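# Seat a matching bearing on a compatible plate's bore

## Task

Some plates and bearings here are incompatible. Using the drawing's requirements (checkable with the gauge), choose one plate and one bearing that suit each other and rest that bearing on that plate's bore, with the plate upright. The attempt fails if any other bearing-plate combination ever has a bearing touching a plate while centred over its bore, even for a moment. Do not disturb the press, which sits inside a transparent guard, and leave the gauge idle.

## Robot and tools

Robot: two UR-type six-joint arms, left_arm and right_arm, each with a two-finger 140 mm gripper whose fingers can fold when pushed near the palm or pressed tip-first into a surface. Bases in the scene frame: left_arm (+0.055, +0.547, +0.009) m, right_arm (+0.006, -0.686, +0.009) m, the right one turned slightly about z.

Scene frame: origin at table-top height midway between the arms, +z up, +x out over the table, left_arm on +y. Reported end_effector_position (metres) is the point between the closed finger pads. Fingers point along the gripper's +z and open along its y; a block sticks out about 10 cm toward the gripper's +x. Reported poses may be off by a few centimetres.

The 18-number row: every arm command is one flat list of 18 numbers, each in [-1, 1]. Numbers 1-6 are left_arm joint offsets (shoulder pan, shoulder lift, elbow, wrist 1, wrist 2, wrist 3), then its gripper position, force_limit, speed; numbers 10-18 repeat this for right_arm. Joint numbers are scaled offsets, not angles: 1.0 equals 1.481 rad for the two shoulder joints and 2.222 rad for the other four. They count from the Joint targets shown when the call starts, not from the previous row, so sending the same offset again moves further. Zeros for an arm's joints mean hold its current targets. Stated joint ranges: elbow -3.142 to 3.142 rad, all others -6.283 to 6.283; requests more than 0.010 rad beyond are refused, and a joint pushed to its end gives the line "joint sent to its limit".

Gripper numbers are absolute settings: position +1 fully open (140 mm), about -0.8 pads touching, -1 closes until blocked. force_limit (-1 gentle, about 14 N; +1 about 58 N) and speed (-1 about 30 mm/s, +1 about 250 mm/s) both start at +1; faster closes squeeze harder. To leave a gripper unchanged, resend its last three numbers. Grip with the pad tips (outer quarter) for a predictable squeeze.

execute_actions: "actions" holds one action (or is empty to just get images). An action may have "rows" (1 to 15 rows, one per 1/30 s step), "steps" (1 to 450, default 15, at least the row count), "until" (stop early when gauge fields match, e.g. {"gauge": {"state": "busy"}}, numbers need a comparison like [">=", 3]), and a "gauge" command: {"measure": true} or {"stop": true}. After the last row each arm keeps heading to that row's target, so give long motions enough steps. "cameras" picks images: cam_low, cam_nest, cam_left_wrist, cam_right_wrist, or ["all"].

move: "target" is one 18-number row or a list of up to 15 rows, all offsets measured from the same starting Joint targets. All joints move together along smooth paths (at least 0.5 s, at most 10 s). "speed" in rad/s for the joint with the longest travel, 0.01 to 3.14, default 0.5. "blend" in rad rounds corners in a list (0 stops at each). "stop_force" in N (4 to 120) ends an arm's path when its wrist sensor feels that much push; use with slow speed for touching down. "zero" (default true) rezeroes before such a move. "blocking": false returns after about 0.5 s while the move continues; then use wait or stop before new rows. The result adds a "move:" line: done, off_target, moving, held (a check withheld steps) or fault, plus limits=held if applicable.

wait: "seconds" 0 to 10, arms hold their commands. stop: brakes a running move. zoom_image: "camera" and "region" [x0, y0, x1, y1] in image pixels, at most 504 by 504, from the latest images. show_instructions: shows the drawing. zero_wrist_force: "arm" left_arm or right_arm. read_manual: licence texts. finished_scene: "scene" number 1 or 2; ends the scene irreversibly.

Results: Joint positions, velocities, targets and torques per arm in column order; Tool commands; object_status (0 moving, 1 blocked opening, 2 blocked closing, i.e. holding, 3 reached position or pads met); position_measured in counts (3 open, about 75 = 100 mm, 139 = 60 mm, 200 = 20 mm, 230 pads touching); wrist force and torque in the gripper's own axes; "joint command not followed" means the anti-collision check between arms altered commands.

Gauge: reads one round piece lying flat on its plate within 40 mm of centre; a plate with a pressed-in bearing counts as one piece. After measure, keep the piece still and everything else out of the lens view for about 12 s; the reading is done only when "readings" increments. Fields no_1 to no_5 give mm values for the drawing's numbered requirements (0.000 = not found). State must be idle at the end.

Avoid: any bearing centred and touching a wrong plate; touching the press or its guard; arms colliding or one gripper closing on the other's fingers; force near 150 N or joint torque limits (elbow 142, wrists 51.3 N m), which stop an arm for 10 s; pushing past firm contact with stiff arms; dropping or releasing moving parts; anything leaving the table; long stretched holds that overheat motors (85 °C triggers a brake stop).

Each tool is called by a JSON object that holds its "op" and its "data", one argument or row to a line.

Reference images:

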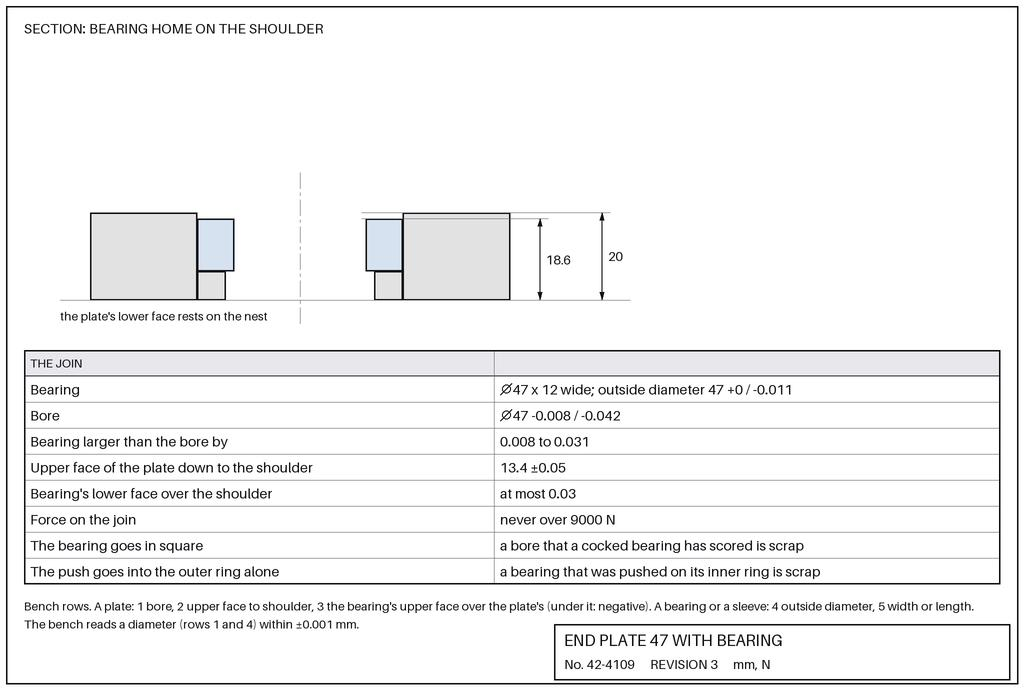

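## Session

{"op": "execute_actions", "data": {
  "actions": []
}}

Scene clock: 0.00 s.
left_arm: end_effector_position=(+0.9259, +0.6386, +0.2143) position_measured=3 object_status=3 end_effector_quat_wxyz=(-0.204, +0.933, -0.020, +0.296) | right_arm: end_effector_position=(+0.7269, -0.7035, +0.2114) position_measured=3 object_status=3 end_effector_quat_wxyz=(-0.427, +0.587, +0.669, +0.161)
Joint positions: left_arm=[-0.309 -1.36 2.091 -2.82 -1.022 -3.259] | right_arm=[-0.476 -1.106 1.532 -1.137 -1.105 0.729]
Joint velocities: within noise
Joint torques (N m): no reading
Wrist force (N): no reading
Wrist torque (N m): no reading
Wrist force, peak (N): no reading
Joint targets: left_arm=[-0.309 -1.360 2.091 -2.820 -1.022 -3.259] | right_arm=[-0.476 -1.106 1.532 -1.137 -1.105 0.729]
Tool commands: left_gripper/position=+1.0 left_gripper/force_limit=+1.0 left_gripper/speed=+1.0 right_gripper/position=+1.0 right_gripper/force_limit=+1.0 right_gripper/speed=+1.0
gauge: message=nothing_yet readings=0 no_1=0.000 no_2=0.000 no_3=0.000 no_4=0.000 no_5=0.000

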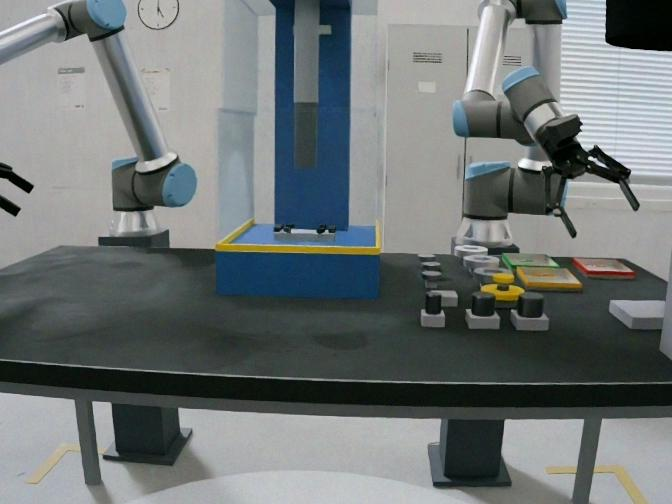

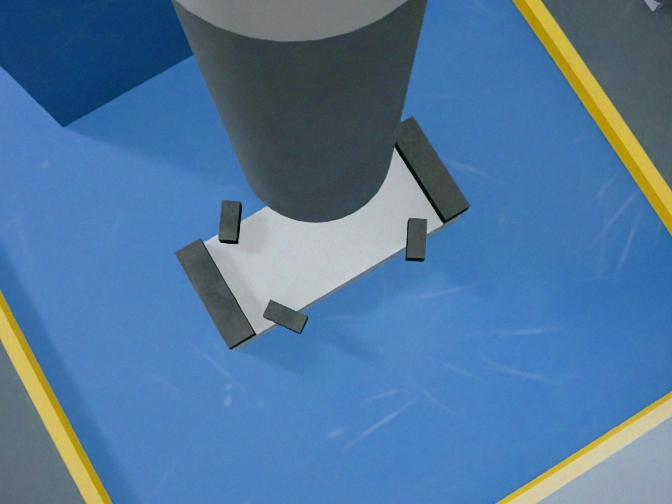

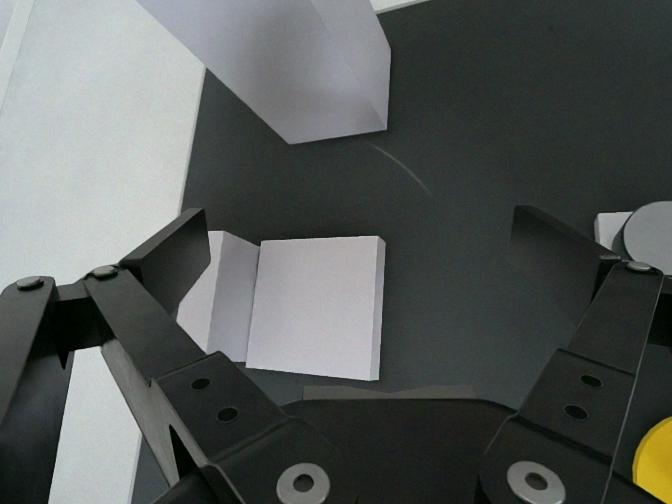

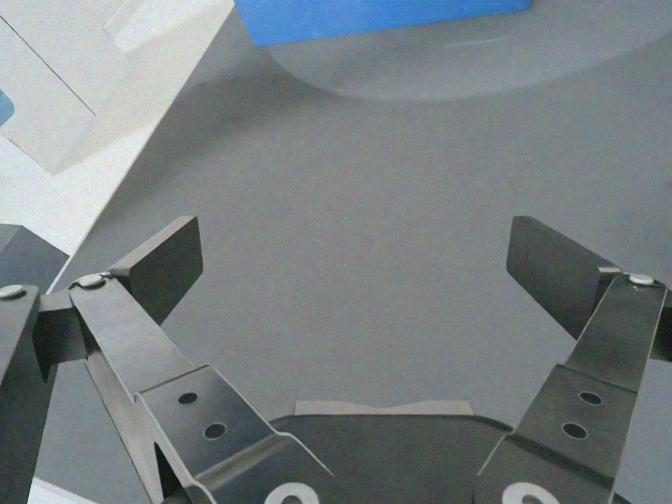

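{"op": "zoom_image", "data": {
  "camera": "cam_low",
  "region": [390, 230, 672, 350]
}}

{"op": "zoom_image", "data": {
  "camera": "cam_low",
  "region": [410, 235, 560, 335]
}}

Scaled by 1.787 from the camera's 672x504 image, which has a finer 960x720 frame.

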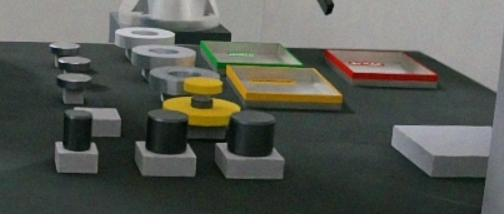

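Scaled by 3.360 from the camera's 672x504 image, which has a finer 960x720 frame.

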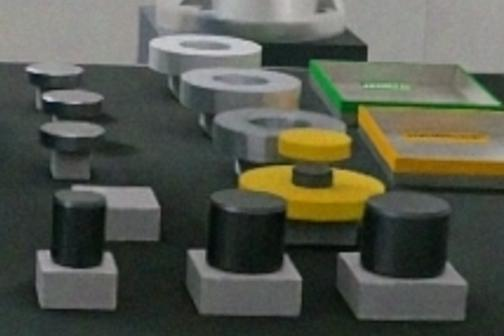

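{"op": "move", "data": {
  "target": [-0.0544,-0.1549,-0.2165,0.5530,-0.2470,-0.1224,1,1,1,0,0,0,0,0,0,1,1,1],
  "speed": 1.0,
  "cameras": ["cam_left_wrist","cam_low"]
}}

Scene clock: 58.03 s.
left_arm: end_effector_position=(+0.7502, +0.4502, +0.4500) position_measured=3 object_status=3 end_effector_quat_wxyz=(+0.000, +1.000, +0.000, +0.000) | right_arm: end_effector_position=(+0.7269, -0.7035, +0.2114) position_measured=3 object_status=3 end_effector_quat_wxyz=(-0.427, +0.587, +0.669, +0.161)
Joint positions: left_arm=[-0.389 -1.589 1.61 -1.591 -1.571 -3.531] | right_arm=[-0.476 -1.106 1.532 -1.137 -1.105 0.729]
Joint torques (N m): left_arm=[-18.63 -67.34 -55.39 -3.04 -3.53 -4.31] | right_arm=[0.42 -80.28 -45.58 -1.11 0.62 -0.44]
Wrist force (N): left_arm=[-0.6 0.6 0.4] | right_arm=[-0.1 0.3 0.0]
Wrist torque (N m): left_arm=[0.32 0.34 -0.13] | right_arm=[0.07 0.03 0.00]
Wrist force, peak (N): left_arm=[-1.8 1.2 -1.6] | right_arm=[0.2 0.6 0.5]
Joint targets: left_arm=[-0.389 -1.590 1.610 -1.591 -1.571 -3.531] | right_arm=[-0.476 -1.106 1.532 -1.137 -1.105 0.729]
gauge: message=nothing_yet readings=0 no_1=0.000 no_2=0.000 no_3=0.000 no_4=0.000 no_5=0.000
move: done
camera_calibration:
cam_left_wrist: T_world_to_cam=[[-0.000648609, -0.999877, -0.0156986, 0.469966], [-0.934412, -0.00498574, 0.356159, 0.539301], [-0.356193, 0.0148999, -0.934293, 0.860245], [0, 0, 0, 1]] pos_world=[0.810648, 0.459779, 0.619022]
Images, in order (width x height): cam_low 672x504, cam_left_wrist 672x504.

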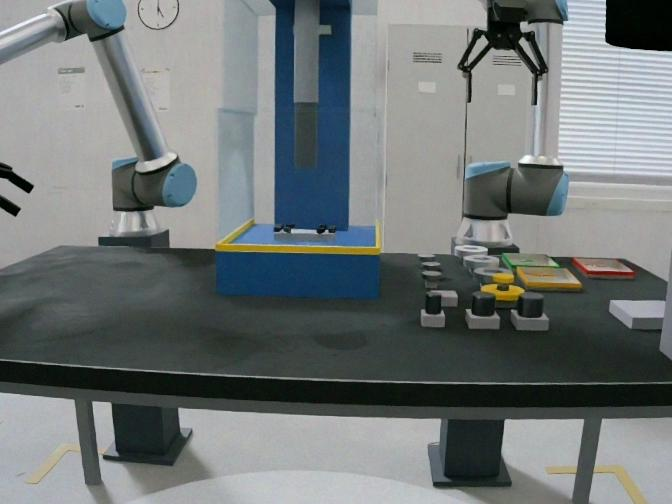

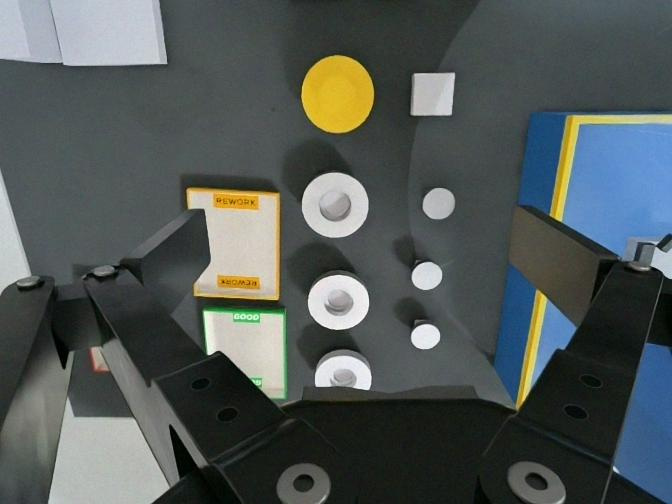

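{"op": "zoom_image", "data": {
  "camera": "cam_left_wrist",
  "region": [280, 40, 480, 240]
}}

{"op": "zoom_image", "data": {
  "camera": "cam_left_wrist",
  "region": [280, 200, 480, 400]
}}

{"op": "zoom_image", "data": {
  "camera": "cam_low",
  "region": [590, 230, 672, 360]
}}

Scaled by 2.520 from the camera's 672x504 image, which has a finer 960x720 frame.

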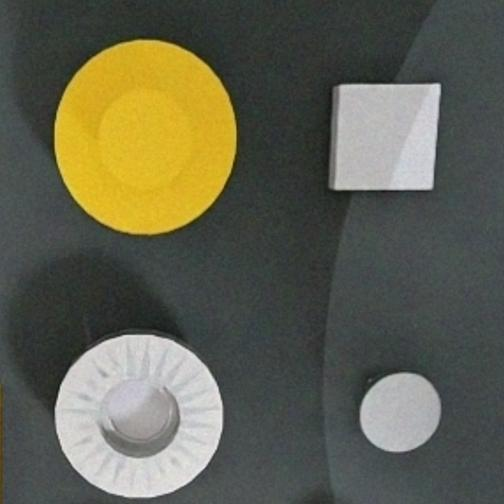

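Scaled by 2.520 from the camera's 672x504 image, which has a finer 960x720 frame.

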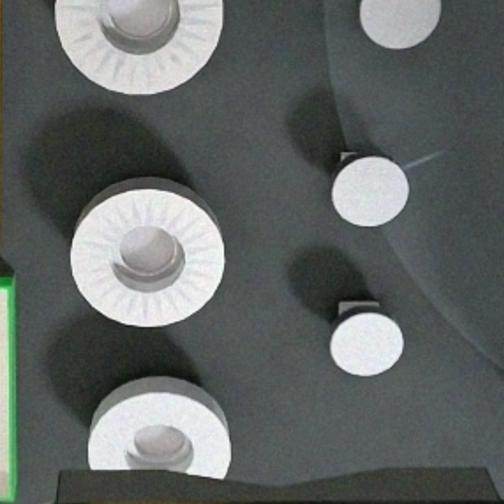

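Scaled by 3.877 from the camera's 672x504 image, which has a finer 960x720 frame.

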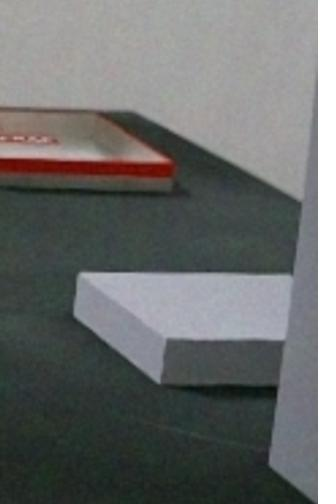

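{"op": "move", "data": {
  "target": [0.2853,-0.1421,0.4005,-0.9343,0,0.1751,1,1,1,0,0,0,0,0,0,1,1,1],
  "speed": 1.2,
  "cameras": ["cam_left_wrist","cam_low"]
}}

Scene clock: 118.57 s.
left_arm: end_effector_position=(+0.7033, +0.7429, +0.4773) position_measured=3 object_status=3 end_effector_quat_wxyz=(-0.011, +0.766, +0.013, +0.643) | right_arm: end_effector_position=(+0.7269, -0.7035, +0.2114) position_measured=3 object_status=3 end_effector_quat_wxyz=(-0.427, +0.587, +0.669, +0.161)
Joint positions: left_arm=[0.033 -1.8 2.499 -3.667 -1.571 -3.142] | right_arm=[-0.476 -1.106 1.532 -1.137 -1.105 0.729]
Joint torques (N m): left_arm=[20.05 -35.47 -31.02 -7.28 -2.03 3.65] | right_arm=[-0.23 -80.55 -46 -0.75 0.45 -0.61]
Wrist force (N): left_arm=[-1.4 -0.4 0.5] | right_arm=[-0.2 0.2 0.2]
Wrist torque (N m): left_arm=[0.00 0.09 -0.04] | right_arm=[0.04 0.04 0.00]
Wrist force, peak (N): left_arm=[-2.2 -1.2 -2.2] | right_arm=[-0.2 0.7 0.2]
Joint targets: left_arm=[0.033 -1.800 2.500 -3.667 -1.571 -3.142] | right_arm=[-0.476 -1.106 1.532 -1.137 -1.105 0.729]
gauge: message=nothing_yet readings=0 no_1=0.000 no_2=0.000 no_3=0.000 no_4=0.000 no_5=0.000
move: done
camera_calibration:
cam_left_wrist: T_world_to_cam=[[0.0485412, -0.998816, -0.00309577, 0.7216], [-0.512516, -0.0222471, -0.858389, 0.783029], [0.857304, 0.0432539, -0.512989, -0.210944], [0, 0, 0, 1]] pos_world=[0.547131, 0.74729, 0.566166]
Images, in order (width x height): cam_low 672x504, cam_left_wrist 672x504.

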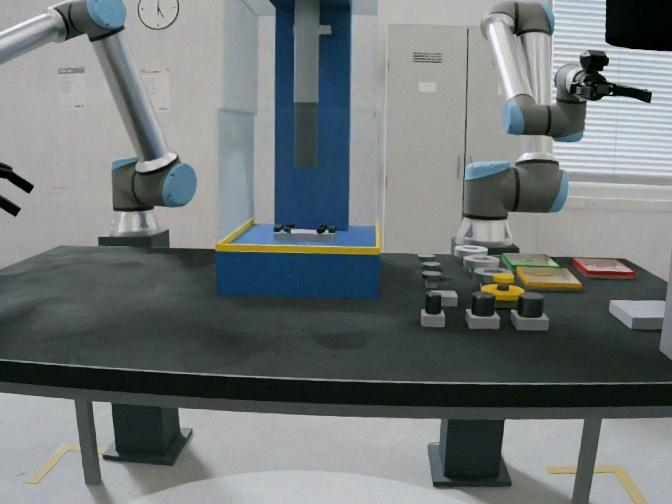

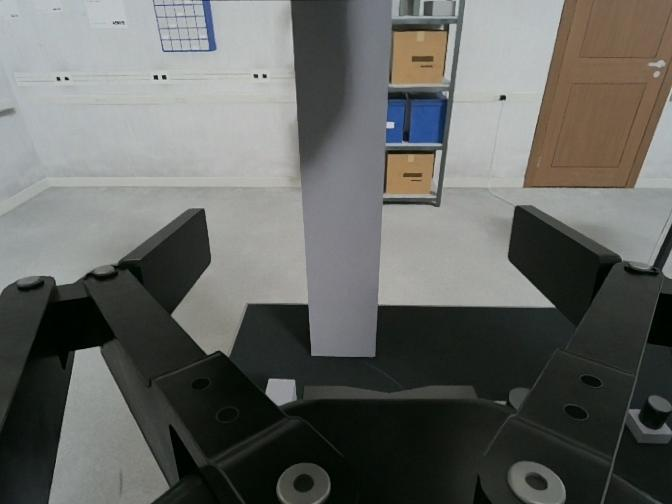

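{"op": "move", "data": {
  "target": [-0.4495,-0.0635,-0.1854,0.8560,0,-0.2845,1,1,1,0,0,0,0,0,0,1,1,1],
  "speed": 1.2,
  "cameras": ["cam_left_wrist"]
}}

{"op": "zoom_image", "data": {
  "camera": "cam_left_wrist",
  "region": [250, 0, 500, 250]
}}

{"op": "zoom_image", "data": {
  "camera": "cam_left_wrist",
  "region": [250, 200, 500, 400]
}}

Scene clock: 151.67 s.
left_arm: end_effector_position=(+0.5503, +0.4001, +0.3201) position_measured=3 object_status=3 end_effector_quat_wxyz=(+0.000, +1.000, +0.000, +0.000) | right_arm: end_effector_position=(+0.7269, -0.7035, +0.2114) position_measured=3 object_status=3 end_effector_quat_wxyz=(-0.427, +0.587, +0.669, +0.161)
Joint positions: left_arm=[-0.632 -1.894 2.088 -1.765 -1.571 -3.774] | right_arm=[-0.476 -1.106 1.532 -1.137 -1.105 0.729]
Joint torques (N m): left_arm=[-17.85 -37.87 -54.78 -2.84 -2.53 -4.23] | right_arm=[-1.06 -82.62 -46.22 -1.17 0.4 -0.69]
Wrist force (N): left_arm=[0.5 -0.1 0.3] | right_arm=[0.1 0.3 0.0]
Wrist torque (N m): left_arm=[0.19 0.12 -0.03] | right_arm=[0.07 -0.02 -0.01]
Wrist force, peak (N): left_arm=[-1.5 -1.9 -1.4] | right_arm=[0.4 0.5 -0.1]
Joint targets: left_arm=[-0.632 -1.894 2.088 -1.765 -1.571 -3.774] | right_arm=[-0.476 -1.106 1.532 -1.137 -1.105 0.729]
gauge: message=nothing_yet readings=0 no_1=0.000 no_2=0.000 no_3=0.000 no_4=0.000 no_5=0.000
move: done
camera_calibration:
cam_left_wrist: T_world_to_cam=[[-0.000779349, -0.999884, -0.0152187, 0.417649], [-0.934603, -0.00468488, 0.355662, 0.398673], [-0.355692, 0.0145006, -0.934491, 0.668341], [0, 0, 0, 1]] pos_world=[0.61065, 0.409777, 0.489122]
Images, in order (width x height): cam_left_wrist 672x504.

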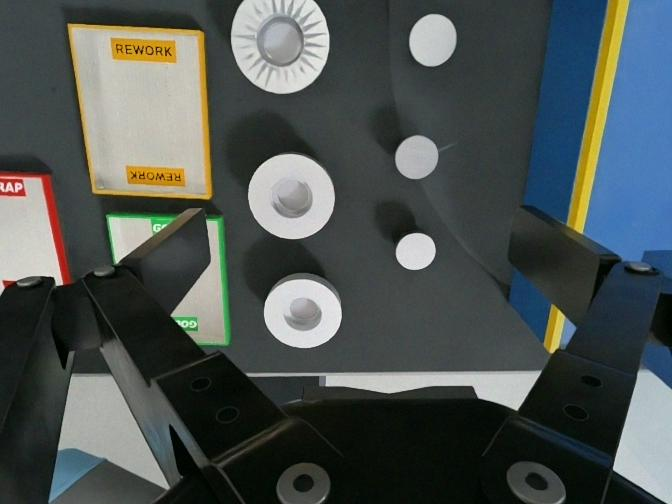

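Scaled by 2.016 from the camera's 672x504 image, which has a finer 960x720 frame.

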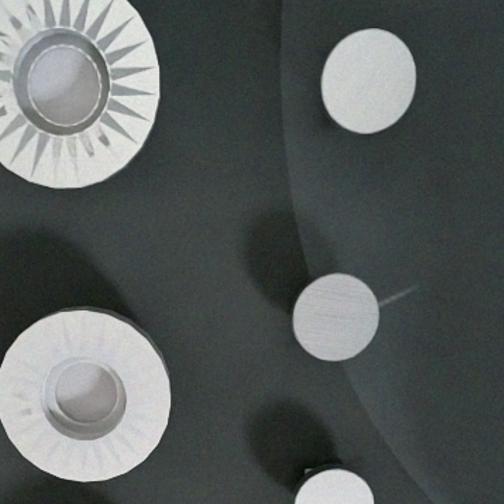

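Scaled by 2.016 from the camera's 672x504 image, which has a finer 960x720 frame.

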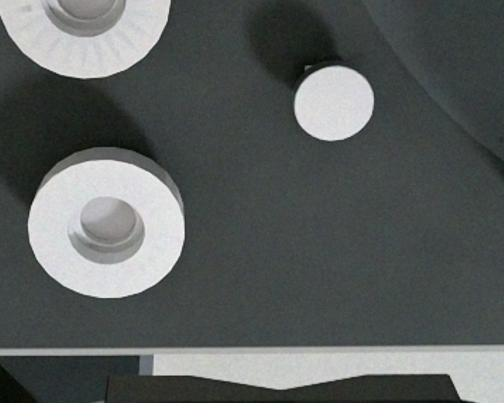

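{"op": "move", "data": {
  "target": [0.1477,0.2033,0.0368,-0.1723,0,0.8053,1,1,1,0,0,0,0,0,0,1,1,1],
  "speed": 1.2,
  "cameras": ["cam_left_wrist","cam_low"]
}}

Scene clock: 214.77 s.
left_arm: end_effector_position=(+0.6613, +0.4711, +0.1502) position_measured=3 object_status=3 end_effector_quat_wxyz=(+0.000, +0.707, -0.707, +0.000) | right_arm: end_effector_position=(+0.7269, -0.7035, +0.2114) position_measured=3 object_status=3 end_effector_quat_wxyz=(-0.427, +0.587, +0.669, +0.161)
Joint positions: left_arm=[-0.414 -1.593 2.169 -2.148 -1.571 -1.985] | right_arm=[-0.476 -1.106 1.532 -1.137 -1.105 0.729]
Joint torques (N m): left_arm=[20.46 -32.37 -35.15 -8.12 -1.57 3.58] | right_arm=[0.13 -81.51 -44.78 -0.76 -0.28 -0.81]
Wrist force (N): left_arm=[0.0 0.5 0.1] | right_arm=[0.0 0.2 0.0]
Wrist torque (N m): left_arm=[0.29 0.19 -0.24] | right_arm=[0.04 0.01 0.00]
Wrist force, peak (N): left_arm=[-0.8 -0.1 1.0] | right_arm=[-0.2 0.7 -0.2]
Joint targets: left_arm=[-0.414 -1.593 2.169 -2.148 -1.571 -1.984] | right_arm=[-0.476 -1.106 1.532 -1.137 -1.105 0.729]
gauge: message=nothing_yet readings=0 no_1=0.000 no_2=0.000 no_3=0.000 no_4=0.000 no_5=0.000
move: done
camera_calibration:
cam_left_wrist: T_world_to_cam=[[-0.999874, 0.000404263, -0.0158979, 0.675702], [-0.00528502, 0.934412, 0.356155, -0.49383], [0.0149992, 0.356193, -0.934292, 0.141819], [0, 0, 0, 1]] pos_world=[0.67088, 0.410652, 0.319122]
Images, in order (width x height): cam_low 672x504, cam_left_wrist 672x504.

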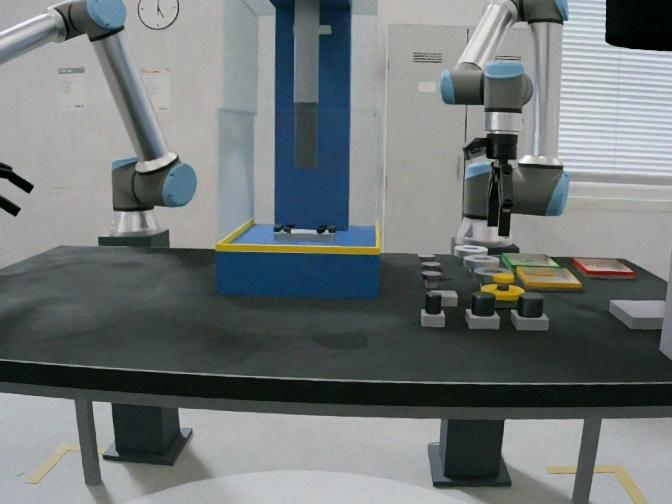

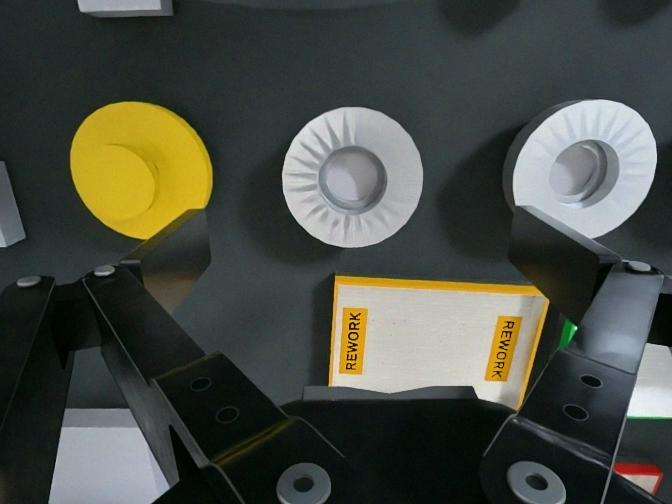

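{"op": "move", "data": {
  "target": [-0.0048,0.0842,0.0349,-0.0910,0,-0.0032,0.65,0,-1,0,0,0,0,0,0,1,1,1],
  "speed": 0.15,
  "stop_force": 20,
  "cameras": ["cam_left_wrist","cam_low"]
}}

{"op": "zoom_image", "data": {
  "camera": "cam_low",
  "region": [400, 150, 600, 350]
}}

Scene clock: 249.37 s.
left_arm: end_effector_position=(+0.6643, +0.4652, +0.0571) position_measured=47 object_status=3 end_effector_quat_wxyz=(+0.000, +0.707, -0.707, +0.000) | right_arm: end_effector_position=(+0.7269, -0.7035, +0.2114) position_measured=3 object_status=3 end_effector_quat_wxyz=(-0.427, +0.587, +0.669, +0.161)
Joint positions: left_arm=[-0.421 -1.468 2.247 -2.35 -1.571 -1.991] | right_arm=[-0.476 -1.106 1.532 -1.137 -1.105 0.729]
Joint torques (N m): left_arm=[-18.15 -37.93 -29.36 -8.01 -1.15 -4.22] | right_arm=[-0.2 -80.35 -44.86 -1.13 0.24 -0.95]
Wrist force (N): left_arm=[-0.2 0.3 0.2] | right_arm=[0.1 0.1 -0.1]
Wrist torque (N m): left_arm=[0.25 0.28 -0.13] | right_arm=[0.02 -0.01 0.00]
Wrist force, peak (N): left_arm=[-0.1 0.3 1.2] | right_arm=[0.3 0.6 0.0]
Joint targets: left_arm=[-0.421 -1.468 2.247 -2.350 -1.571 -1.991] | right_arm=[-0.476 -1.106 1.532 -1.137 -1.105 0.729]
gauge: message=nothing_yet readings=0 no_1=0.000 no_2=0.000 no_3=0.000 no_4=0.000 no_5=0.000
move: done
camera_calibration:
cam_left_wrist: T_world_to_cam=[[-0.999876, 0.000556112, -0.0157336, 0.677228], [-0.00508602, 0.934379, 0.356245, -0.455319], [0.0148992, 0.356281, -0.93426, 0.0570093], [0, 0, 0, 1]] pos_world=[0.673979, 0.404752, 0.226122]
Images, in order (width x height): cam_low 672x504, cam_left_wrist 672x504.

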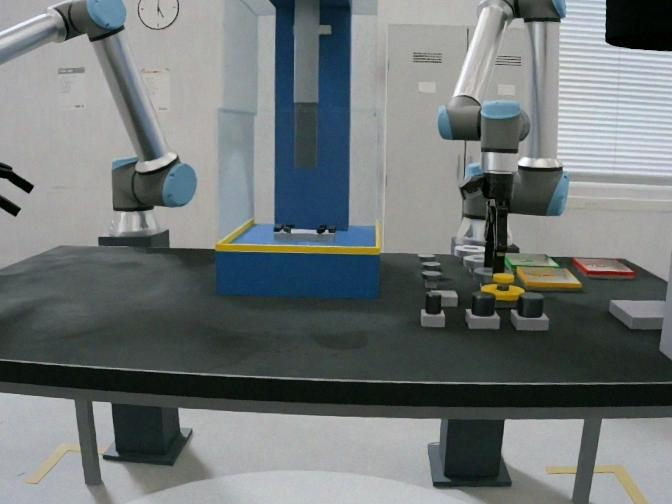

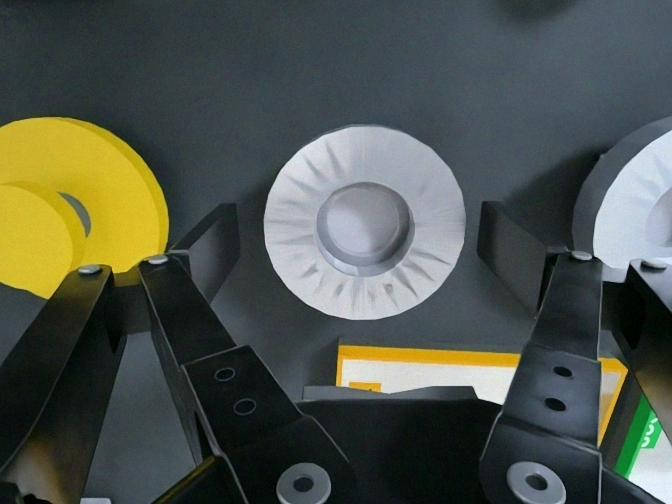

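Scaled by 2.520 from the camera's 672x504 image, which has a finer 960x720 frame.

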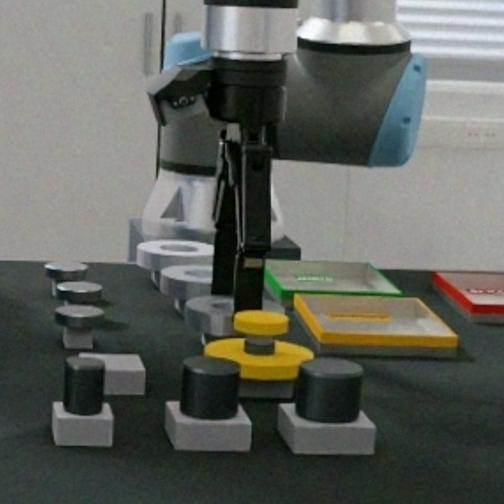

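{"op": "execute_actions", "data": {
  "actions": [
    {"rows":[[0,0,0,0,0,0,-1,0,-1,0,0,0,0,0,0,1,1,1]],"steps":75}
  ],
  "cameras": ["cam_left_wrist"]
}}

Scene clock: 262.10 s.
left_arm: end_effector_position=(+0.6643, +0.4652, +0.0571) position_measured=86 object_status=2 end_effector_quat_wxyz=(+0.000, +0.707, -0.707, +0.000) | right_arm: end_effector_position=(+0.7269, -0.7035, +0.2114) position_measured=3 object_status=3 end_effector_quat_wxyz=(-0.427, +0.587, +0.669, +0.161)
Joint positions: left_arm=[-0.421 -1.468 2.247 -2.35 -1.571 -1.991] | right_arm=[-0.476 -1.106 1.532 -1.137 -1.105 0.729]
Joint torques (N m): left_arm=[-17.05 -41.27 -33.79 -3.7 -1.12 -4.19] | right_arm=[0.17 -80.54 -44.65 -1.17 0.04 -0.78]
Wrist force (N): left_arm=[-1.6 3.8 -17.8] | right_arm=[-0.1 0.2 0.0]
Wrist torque (N m): left_arm=[0.24 0.23 -0.13] | right_arm=[0.03 0.02 0.00]
Wrist force, peak (N): left_arm=[-2.1 5.3 -19.6] | right_arm=[-0.3 0.7 -0.2]
Joint targets: left_arm=[-0.421 -1.468 2.247 -2.350 -1.571 -1.991] | right_arm=[-0.476 -1.106 1.532 -1.137 -1.105 0.729]
gauge: message=nothing_yet readings=0 no_1=0.000 no_2=0.000 no_3=0.000 no_4=0.000 no_5=0.000
camera_calibration:
cam_left_wrist: T_world_to_cam=[[-0.999876, 0.000556112, -0.0157336, 0.677228], [-0.00508602, 0.934379, 0.356245, -0.455319], [0.0148992, 0.356281, -0.93426, 0.0570093], [0, 0, 0, 1]] pos_world=[0.673979, 0.404752, 0.226122]
Images, in order (width x height): cam_left_wrist 672x504.

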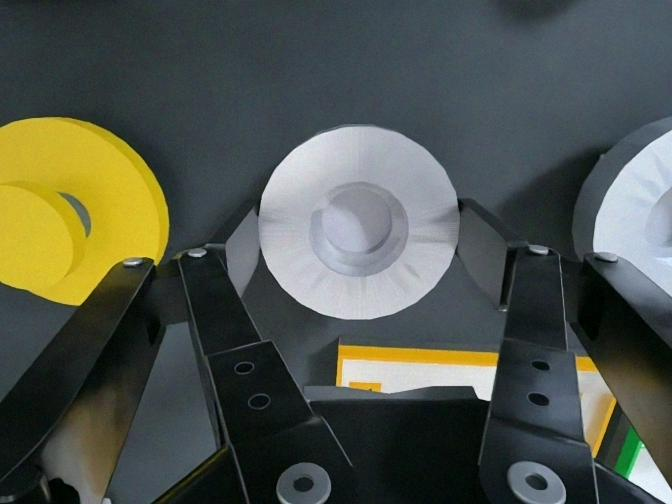

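{"op": "move", "data": {
  "target": [
    [0.0048,-0.0842,-0.0349,0.0910,0,0.0032,-1,0,-1,0,0,0,0,0,0,1,1,1],
    [0.2149,0.1362,-0.1799,0.0892,0,0.1432,-1,0,-1,0,0,0,0,0,0,1,1,1]
  ],
  "speed": [0.3,0.5],
  "blend": [0.05,0],
  "cameras": ["cam_left_wrist","cam_low"]
}}

Scene clock: 317.83 s.
left_arm: end_effector_position=(+0.8500, +0.6402, +0.1201) position_measured=86 object_status=2 end_effector_quat_wxyz=(+0.000, +0.707, -0.707, +0.000) | right_arm: end_effector_position=(+0.7269, -0.7035, +0.2114) position_measured=3 object_status=3 end_effector_quat_wxyz=(-0.427, +0.587, +0.669, +0.161)
Joint positions: left_arm=[-0.103 -1.267 1.847 -2.152 -1.571 -1.673] | right_arm=[-0.476 -1.106 1.532 -1.137 -1.105 0.729]
Joint torques (N m): left_arm=[21.57 -65.98 -49.13 -8.49 -0.88 3.57] | right_arm=[-1.65 -83.47 -44.51 -1.2 -0.07 -0.74]
Wrist force (N): left_arm=[0.5 -0.1 3.6] | right_arm=[-0.1 0.0 0.0]
Wrist torque (N m): left_arm=[0.20 0.16 -0.11] | right_arm=[0.00 0.03 0.00]
Wrist force, peak (N): left_arm=[-1.6 3.8 -18.4] | right_arm=[0.1 0.8 -0.2]
Joint targets: left_arm=[-0.102 -1.266 1.847 -2.152 -1.571 -1.673] | right_arm=[-0.476 -1.106 1.532 -1.137 -1.105 0.729]
gauge: message=nothing_yet readings=0 no_1=0.000 no_2=0.000 no_3=0.000 no_4=0.000 no_5=0.000
move: done
camera_calibration:
cam_left_wrist: T_world_to_cam=[[-0.999879, 0.000392844, -0.0155816, 0.86385], [-0.0051858, 0.934345, 0.356332, -0.640125], [0.0146986, 0.35637, -0.934229, 0.0508057], [0, 0, 0, 1]] pos_world=[0.859679, 0.579653, 0.289022]
Images, in order (width x height): cam_low 672x504, cam_left_wrist 672x504.

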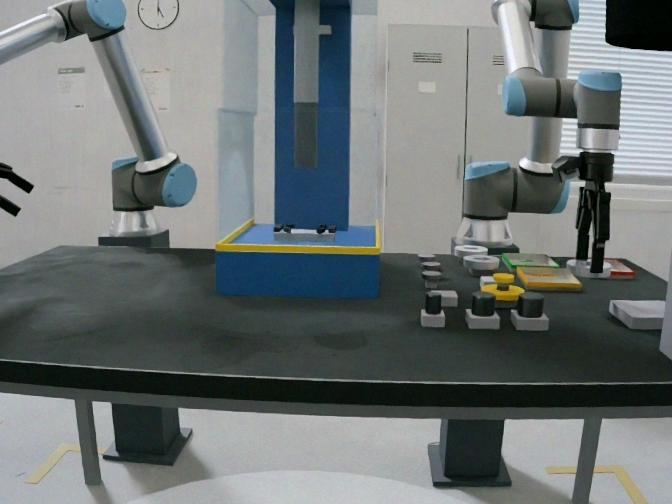

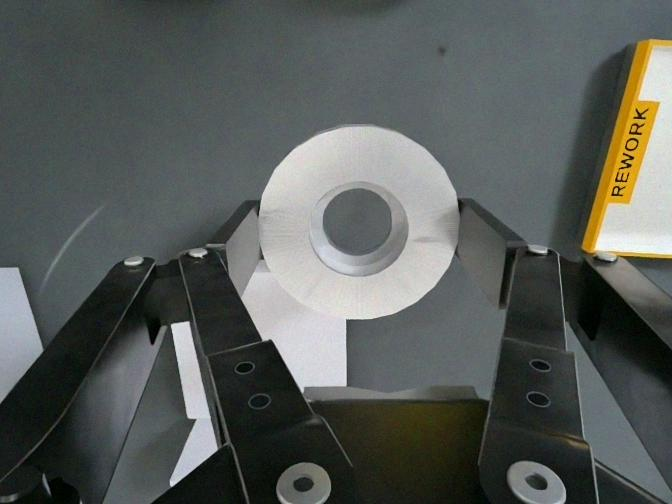

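{"op": "move", "data": {
  "target": [0.0936,0.0930,-0.0722,0.0102,0,0.0624,-1,0,-1,0,0,0,0,0,0,1,1,1],
  "speed": 0.3
}}

{"op": "move", "data": {
  "target": [0,0.0314,0.0146,-0.0355,0,0,-1,0,-1,0,0,0,0,0,0,1,1,1],
  "speed": 0.03,
  "stop_force": 12,
  "cameras": ["cam_left_wrist","cam_low"]
}}

Scene clock: 348.33 s.
left_arm: end_effector_position=(+0.9150, +0.7523, +0.1002) position_measured=86 object_status=2 end_effector_quat_wxyz=(+0.000, +0.707, -0.707, +0.000) | right_arm: end_effector_position=(+0.7269, -0.7035, +0.2114) position_measured=3 object_status=3 end_effector_quat_wxyz=(-0.427, +0.587, +0.669, +0.161)
Joint positions: left_arm=[0.036 -1.129 1.687 -2.129 -1.571 -1.535] | right_arm=[-0.476 -1.106 1.532 -1.137 -1.105 0.729]
Joint torques (N m): left_arm=[18.86 -79.16 -50.22 -3.21 -0.48 3.72] | right_arm=[-1.11 -80.77 -44.72 -1.34 -0.2 -0.72]
Wrist force (N): left_arm=[-0.4 -0.1 4.3] | right_arm=[0.0 0.1 -0.3]
Wrist torque (N m): left_arm=[0.08 0.43 -0.19] | right_arm=[0.02 0.01 -0.01]
Wrist force, peak (N): left_arm=[-3.5 -1.4 4.9] | right_arm=[-0.1 0.6 -0.4]
Joint targets: left_arm=[0.036 -1.129 1.687 -2.129 -1.571 -1.535] | right_arm=[-0.476 -1.106 1.532 -1.137 -1.105 0.729]
gauge: message=nothing_yet readings=0 no_1=0.000 no_2=0.000 no_3=0.000 no_4=0.000 no_5=0.000
move: done

Scene clock: 351.90 s.
left_arm: end_effector_position=(+0.9154, +0.7524, +0.0607) position_measured=86 object_status=2 end_effector_quat_wxyz=(+0.000, +0.707, -0.707, +0.000) | right_arm: end_effector_position=(+0.7269, -0.7035, +0.2114) position_measured=3 object_status=3 end_effector_quat_wxyz=(-0.427, +0.587, +0.669, +0.161)
Joint positions: left_arm=[0.036 -1.092 1.712 -2.191 -1.571 -1.535] | right_arm=[-0.476 -1.106 1.532 -1.137 -1.105 0.729]
Joint torques (N m): left_arm=[13.33 -106.6 -47.24 -5.87 -0.57 3.67] | right_arm=[-0.64 -83.67 -44.46 -0.85 -0.42 -0.64]
Wrist force (N): left_arm=[0.0 -0.1 4.6] | right_arm=[0.0 0.3 -0.3]
Wrist torque (N m): left_arm=[0.11 0.34 -0.21] | right_arm=[0.06 0.00 -0.01]
Wrist force, peak (N): left_arm=[2.6 15.6 -40.0] | right_arm=[0.3 0.4 -0.5]
Joint targets: left_arm=[0.036 -1.092 1.712 -2.191 -1.571 -1.535] | right_arm=[-0.476 -1.106 1.532 -1.137 -1.105 0.729]
gauge: message=nothing_yet readings=0 no_1=0.000 no_2=0.000 no_3=0.000 no_4=0.000 no_5=0.000
move: contact (left_arm); left_arm: the wrist 1 is farthest, 0.017 rad from its target
camera_calibration:
cam_left_wrist: T_world_to_cam=[[-0.999882, 0.000415571, -0.0153592, 0.928208], [-0.00508533, 0.934345, 0.356334, -0.72364], [0.0144989, 0.35637, -0.934232, -0.0454845], [0, 0, 0, 1]] pos_world=[0.925078, 0.691953, 0.229621]
Images, in order (width x height): cam_low 672x504, cam_left_wrist 672x504.

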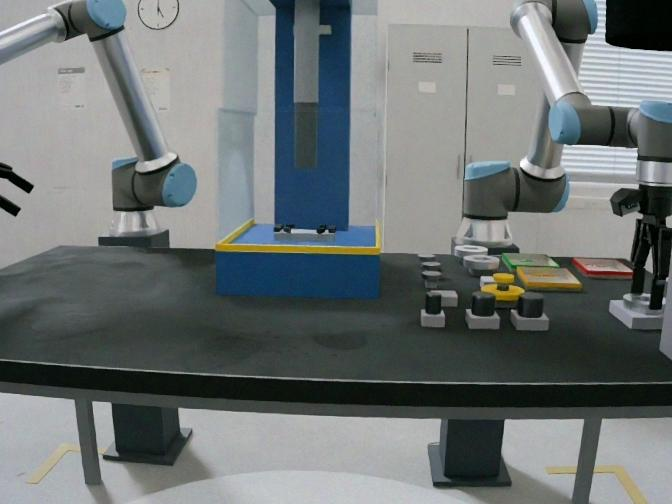

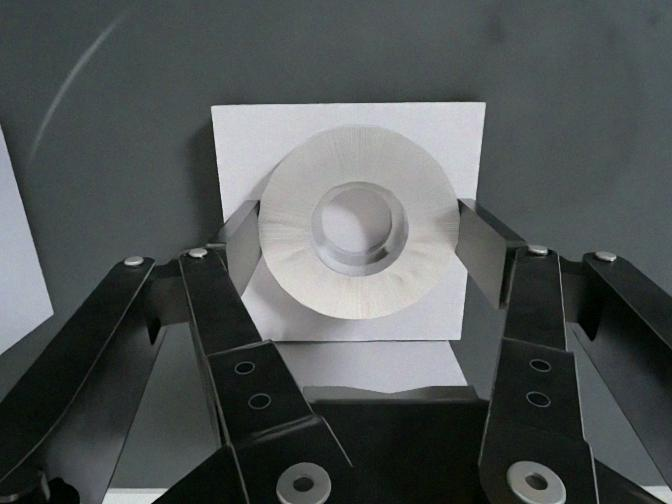

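{"op": "move", "data": {
  "target": [0,0.00126,0.00058,-0.00142,0,0,-1,0,-1,0,0,0,0,0,0,1,1,1],
  "speed": 0.01,
  "stop_force": 10
}}

Scene clock: 364.83 s.
left_arm: end_effector_position=(+0.9155, +0.7524, +0.0604) position_measured=86 object_status=2 end_effector_quat_wxyz=(+0.000, +0.707, -0.707, +0.000) | right_arm: end_effector_position=(+0.7269, -0.7035, +0.2114) position_measured=3 object_status=3 end_effector_quat_wxyz=(-0.427, +0.587, +0.669, +0.161)
Joint positions: left_arm=[0.036 -1.092 1.713 -2.192 -1.571 -1.535] | right_arm=[-0.476 -1.106 1.532 -1.137 -1.105 0.729]
Joint torques (N m): left_arm=[-10.9 -86.76 -41.52 -4.71 -0.67 2.31] | right_arm=[-1.14 -81.54 -45.04 -1.02 0.12 -0.64]
Wrist force (N): left_arm=[1.2 9.3 -17.3] | right_arm=[0.1 0.1 -0.3]
Wrist torque (N m): left_arm=[-0.34 0.38 -0.22] | right_arm=[0.01 -0.02 -0.01]
Wrist force, peak (N): left_arm=[1.2 9.3 -17.5] | right_arm=[-0.1 0.4 -0.6]
Joint targets: left_arm=[0.036 -1.092 1.712 -2.192 -1.571 -1.535] | right_arm=[-0.476 -1.106 1.532 -1.137 -1.105 0.729]
gauge: message=nothing_yet readings=0 no_1=0.000 no_2=0.000 no_3=0.000 no_4=0.000 no_5=0.000
move: contact (left_arm)

{"op": "move", "data": {
  "target": [
    [0,0,0,0,0,0,0.65,0,-1,0,0,0,0,0,0,1,1,1],
    [0,-0.0361,-0.0182,0.0423,0,0,0.65,0,-1,0,0,0,0,0,0,1,1,1],
    [-0.4488,-0.2947,0.1763,0.0202,0,-1.0,0.65,0,-1,0,0,0,0,0,0,1,1,1]
  ],
  "speed": [0.1,0.08,1.0],
  "blend": [0,0.02,0],
  "cameras": ["cam_left_wrist","cam_low"]
}}

{"op": "execute_actions", "data": {
  "actions": [
    {"gauge":{"measure":true},"steps":420,"until":{"gauge":{"readings":[">=",1]}}}
  ]
}}

Scene clock: 396.50 s.
left_arm: end_effector_position=(+0.6633, +0.3202, +0.1500) position_measured=47 object_status=3 end_effector_quat_wxyz=(+0.000, +1.000, -0.007, +0.000) | right_arm: end_effector_position=(+0.7269, -0.7035, +0.2114) position_measured=3 object_status=3 end_effector_quat_wxyz=(-0.427, +0.587, +0.669, +0.161)
Joint positions: left_arm=[-0.628 -1.528 2.104 -2.147 -1.571 -3.756] | right_arm=[-0.476 -1.106 1.532 -1.137 -1.105 0.729]
Joint torques (N m): left_arm=[-18.54 -65.25 -35.35 -8.13 -1.36 -4.41] | right_arm=[-0.65 -83.1 -43.79 -1.07 -0.3 -0.92]
Wrist force (N): left_arm=[0.3 -0.5 0.5] | right_arm=[0.2 0.3 -0.2]
Wrist torque (N m): left_arm=[0.02 0.17 -0.05] | right_arm=[0.07 -0.03 -0.01]
Wrist force, peak (N): left_arm=[1.1 9.3 -17.4] | right_arm=[-0.2 0.5 -0.5]
Joint targets: left_arm=[-0.629 -1.528 2.104 -2.147 -1.571 -3.757] | right_arm=[-0.476 -1.106 1.532 -1.137 -1.105 0.729]
gauge: message=nothing_yet readings=0 no_1=0.000 no_2=0.000 no_3=0.000 no_4=0.000 no_5=0.000
move: done
camera_calibration:
cam_left_wrist: T_world_to_cam=[[-0.0142092, -0.999781, -0.0153838, 0.344188], [-0.934503, 0.00780564, 0.355869, 0.560357], [-0.35567, 0.0194328, -0.934409, 0.54916], [0, 0, 0, 1]] pos_world=[0.723866, 0.329066, 0.319022]
Images, in order (width x height): cam_low 672x504, cam_left_wrist 672x504.

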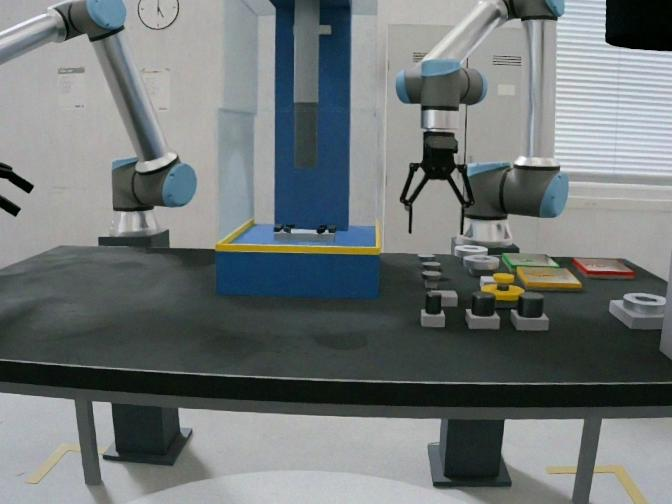

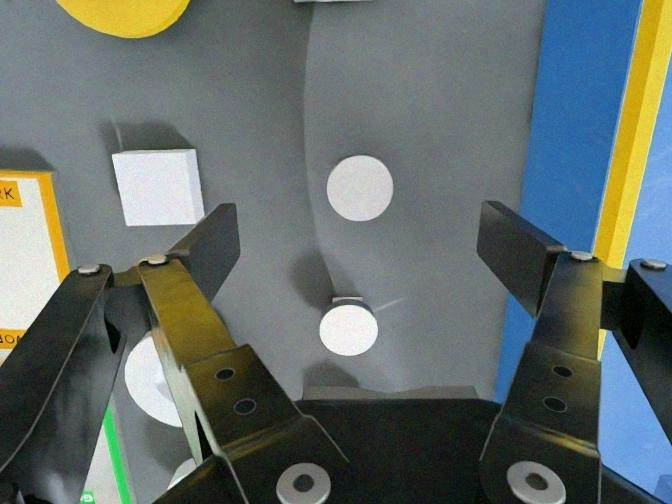

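Scene clock: 408.70 s.
left_arm: end_effector_position=(+0.6633, +0.3202, +0.1500) position_measured=47 object_status=3 end_effector_quat_wxyz=(+0.000, +1.000, -0.007, +0.000) | right_arm: end_effector_position=(+0.7269, -0.7035, +0.2114) position_measured=3 object_status=3 end_effector_quat_wxyz=(-0.427, +0.587, +0.669, +0.161)
Joint positions: left_arm=[-0.629 -1.528 2.104 -2.147 -1.571 -3.757] | right_arm=[-0.476 -1.106 1.532 -1.137 -1.105 0.729]
Joint torques (N m): left_arm=[-17.58 -64.87 -35.16 -7.94 -1.48 -4.03] | right_arm=[0.65 -79.81 -44.42 -0.97 -0.13 -0.93]
Wrist force (N): left_arm=[0.1 -0.4 0.6] | right_arm=[0.2 0.6 -0.4]
Wrist torque (N m): left_arm=[0.04 0.22 -0.05] | right_arm=[0.12 -0.04 -0.01]
Wrist force, peak (N): left_arm=[-0.1 -0.6 0.8] | right_arm=[0.0 0.1 -0.7]
Joint targets: left_arm=[-0.629 -1.528 2.104 -2.147 -1.571 -3.757] | right_arm=[-0.476 -1.106 1.532 -1.137 -1.105 0.729]
Tool commands: left_gripper/position=+0.65 left_gripper/force_limit=+0.0 left_gripper/speed=-1.0 right_gripper/position=+1.0 right_gripper/force_limit=+1.0 right_gripper/speed=+1.0
gauge: message=measure_taken readings=1 no_1=46.986 no_2=13.401 no_3=0.000 no_4=0.000 no_5=0.000

{"op": "move", "data": {
  "target": [
    [0.4488,0.2586,-0.1946,0.0222,0,1.0,0.65,0,-1,0,0,0,0,0,0,1,1,1],
    [0.4488,0.2947,-0.1763,-0.0202,0,1.0,-1,0,-1,0,0,0,0,0,0,1,1,1],
    [0.4488,0.2586,-0.1946,0.0222,0,1.0,-1,0,-1,0,0,0,0,0,0,1,1,1]
  ],
  "speed": [1.0,0.08,0.08]
}}

Scene clock: 466.77 s.
left_arm: end_effector_position=(+0.9152, +0.7524, +0.1199) position_measured=86 object_status=2 end_effector_quat_wxyz=(+0.000, +0.707, -0.707, +0.000) | right_arm: end_effector_position=(+0.7269, -0.7035, +0.2114) position_measured=3 object_status=3 end_effector_quat_wxyz=(-0.427, +0.587, +0.669, +0.161)
Joint positions: left_arm=[0.036 -1.145 1.672 -2.098 -1.571 -1.535] | right_arm=[-0.476 -1.106 1.532 -1.137 -1.105 0.729]
Joint torques (N m): left_arm=[16.82 -104.13 -51.14 -3.01 -1.66 3.72] | right_arm=[0.63 -81.73 -42.98 -0.91 -0.73 -0.72]
Wrist force (N): left_arm=[-0.4 0.2 4.1] | right_arm=[0.0 0.2 -0.5]
Wrist torque (N m): left_arm=[0.14 0.43 -0.22] | right_arm=[0.04 0.01 -0.01]
Wrist force, peak (N): left_arm=[1.5 8.9 -18.6] | right_arm=[-0.1 0.5 -0.7]
Joint targets: left_arm=[0.036 -1.145 1.672 -2.098 -1.571 -1.535] | right_arm=[-0.476 -1.106 1.532 -1.137 -1.105 0.729]
gauge: message=measure_taken readings=1 no_1=46.986 no_2=13.401 no_3=0.000 no_4=0.000 no_5=0.000
move: done

{"op": "move", "data": {
  "target": [
    [-0.3036,-0.3022,0.2240,-0.0226,0,-0.2024,-1,0,-1,0,0,0,0,0,0,1,1,1],
    [-0.3084,-0.2354,0.2525,-0.0956,0,-0.2056,-1,0,-1,0,0,0,0,0,0,1,1,1]
  ],
  "speed": [0.5,0.2],
  "blend": [0.04,0]
}}

{"op": "move", "data": {
  "target": [0,0.0248,0.0088,-0.0253,0,0,-1,0,-1,0,0,0,0,0,0,1,1,1],
  "speed": 0.025,
  "stop_force": 12,
  "cameras": ["cam_left_wrist"]
}}

Scene clock: 486.30 s.
left_arm: end_effector_position=(+0.6644, +0.4653, +0.0752) position_measured=86 object_status=2 end_effector_quat_wxyz=(+0.000, +0.707, -0.707, +0.000) | right_arm: end_effector_position=(+0.7269, -0.7035, +0.2114) position_measured=3 object_status=3 end_effector_quat_wxyz=(-0.427, +0.587, +0.669, +0.161)
Joint positions: left_arm=[-0.421 -1.494 2.233 -2.31 -1.571 -1.991] | right_arm=[-0.476 -1.106 1.532 -1.137 -1.105 0.729]
Joint torques (N m): left_arm=[-17.75 -39.5 -32.37 -8.65 -1.74 -4.28] | right_arm=[0.51 -83.71 -43.62 -1.13 -0.66 -1.07]
Wrist force (N): left_arm=[-0.1 0.3 3.4] | right_arm=[-0.1 0.1 -0.2]
Wrist torque (N m): left_arm=[0.26 0.27 -0.12] | right_arm=[0.01 0.02 -0.01]
Wrist force, peak (N): left_arm=[-5.7 -1.8 5.2] | right_arm=[0.2 0.6 -0.7]
Joint targets: left_arm=[-0.421 -1.494 2.233 -2.310 -1.571 -1.991] | right_arm=[-0.476 -1.106 1.532 -1.137 -1.105 0.729]
gauge: message=measure_taken readings=1 no_1=46.986 no_2=13.401 no_3=0.000 no_4=0.000 no_5=0.000
move: done

Scene clock: 489.10 s.
left_arm: end_effector_position=(+0.6645, +0.4652, +0.0575) position_measured=86 object_status=2 end_effector_quat_wxyz=(+0.000, +0.707, -0.707, +0.000) | right_arm: end_effector_position=(+0.7269, -0.7035, +0.2114) position_measured=3 object_status=3 end_effector_quat_wxyz=(-0.427, +0.587, +0.669, +0.161)
Joint positions: left_arm=[-0.421 -1.469 2.246 -2.349 -1.571 -1.991] | right_arm=[-0.476 -1.106 1.532 -1.137 -1.105 0.729]
Joint torques (N m): left_arm=[-14.9 -62.82 -39.56 -2.94 -1.74 -4.31] | right_arm=[-0.4 -82.72 -43.61 -0.97 -0.68 -0.89]
Wrist force (N): left_arm=[0.2 -0.6 -2.6] | right_arm=[0.1 0.2 -0.3]
Wrist torque (N m): left_arm=[0.41 0.27 -0.13] | right_arm=[0.04 -0.02 -0.01]
Wrist force, peak (N): left_arm=[-2.7 7.4 -38.1] | right_arm=[0.1 0.5 -0.5]
Joint targets: left_arm=[-0.421 -1.469 2.246 -2.349 -1.571 -1.991] | right_arm=[-0.476 -1.106 1.532 -1.137 -1.105 0.729]
gauge: message=measure_taken readings=1 no_1=46.986 no_2=13.401 no_3=0.000 no_4=0.000 no_5=0.000
move: contact (left_arm); left_arm: the wrist 1 is farthest, 0.017 rad from its target
camera_calibration:
cam_left_wrist: T_world_to_cam=[[-0.999876, 0.000462594, -0.015769, 0.677379], [-0.005186, 0.934379, 0.356244, -0.455358], [0.014899, 0.356281, -0.93426, 0.0572881], [0, 0, 0, 1]] pos_world=[0.674079, 0.404752, 0.226422]
Images, in order (width x height): cam_left_wrist 672x504.

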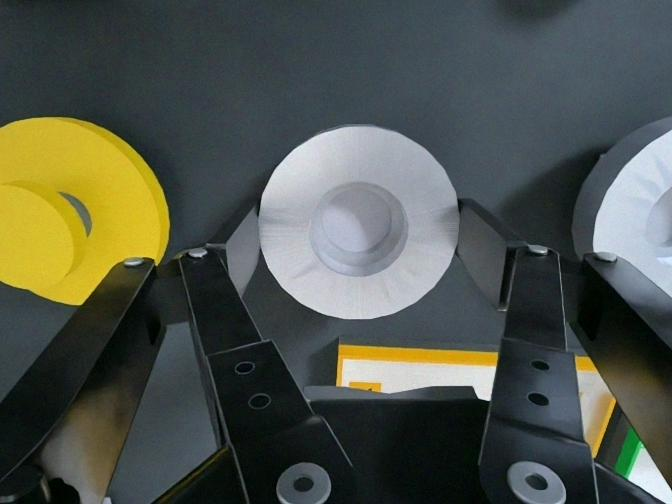

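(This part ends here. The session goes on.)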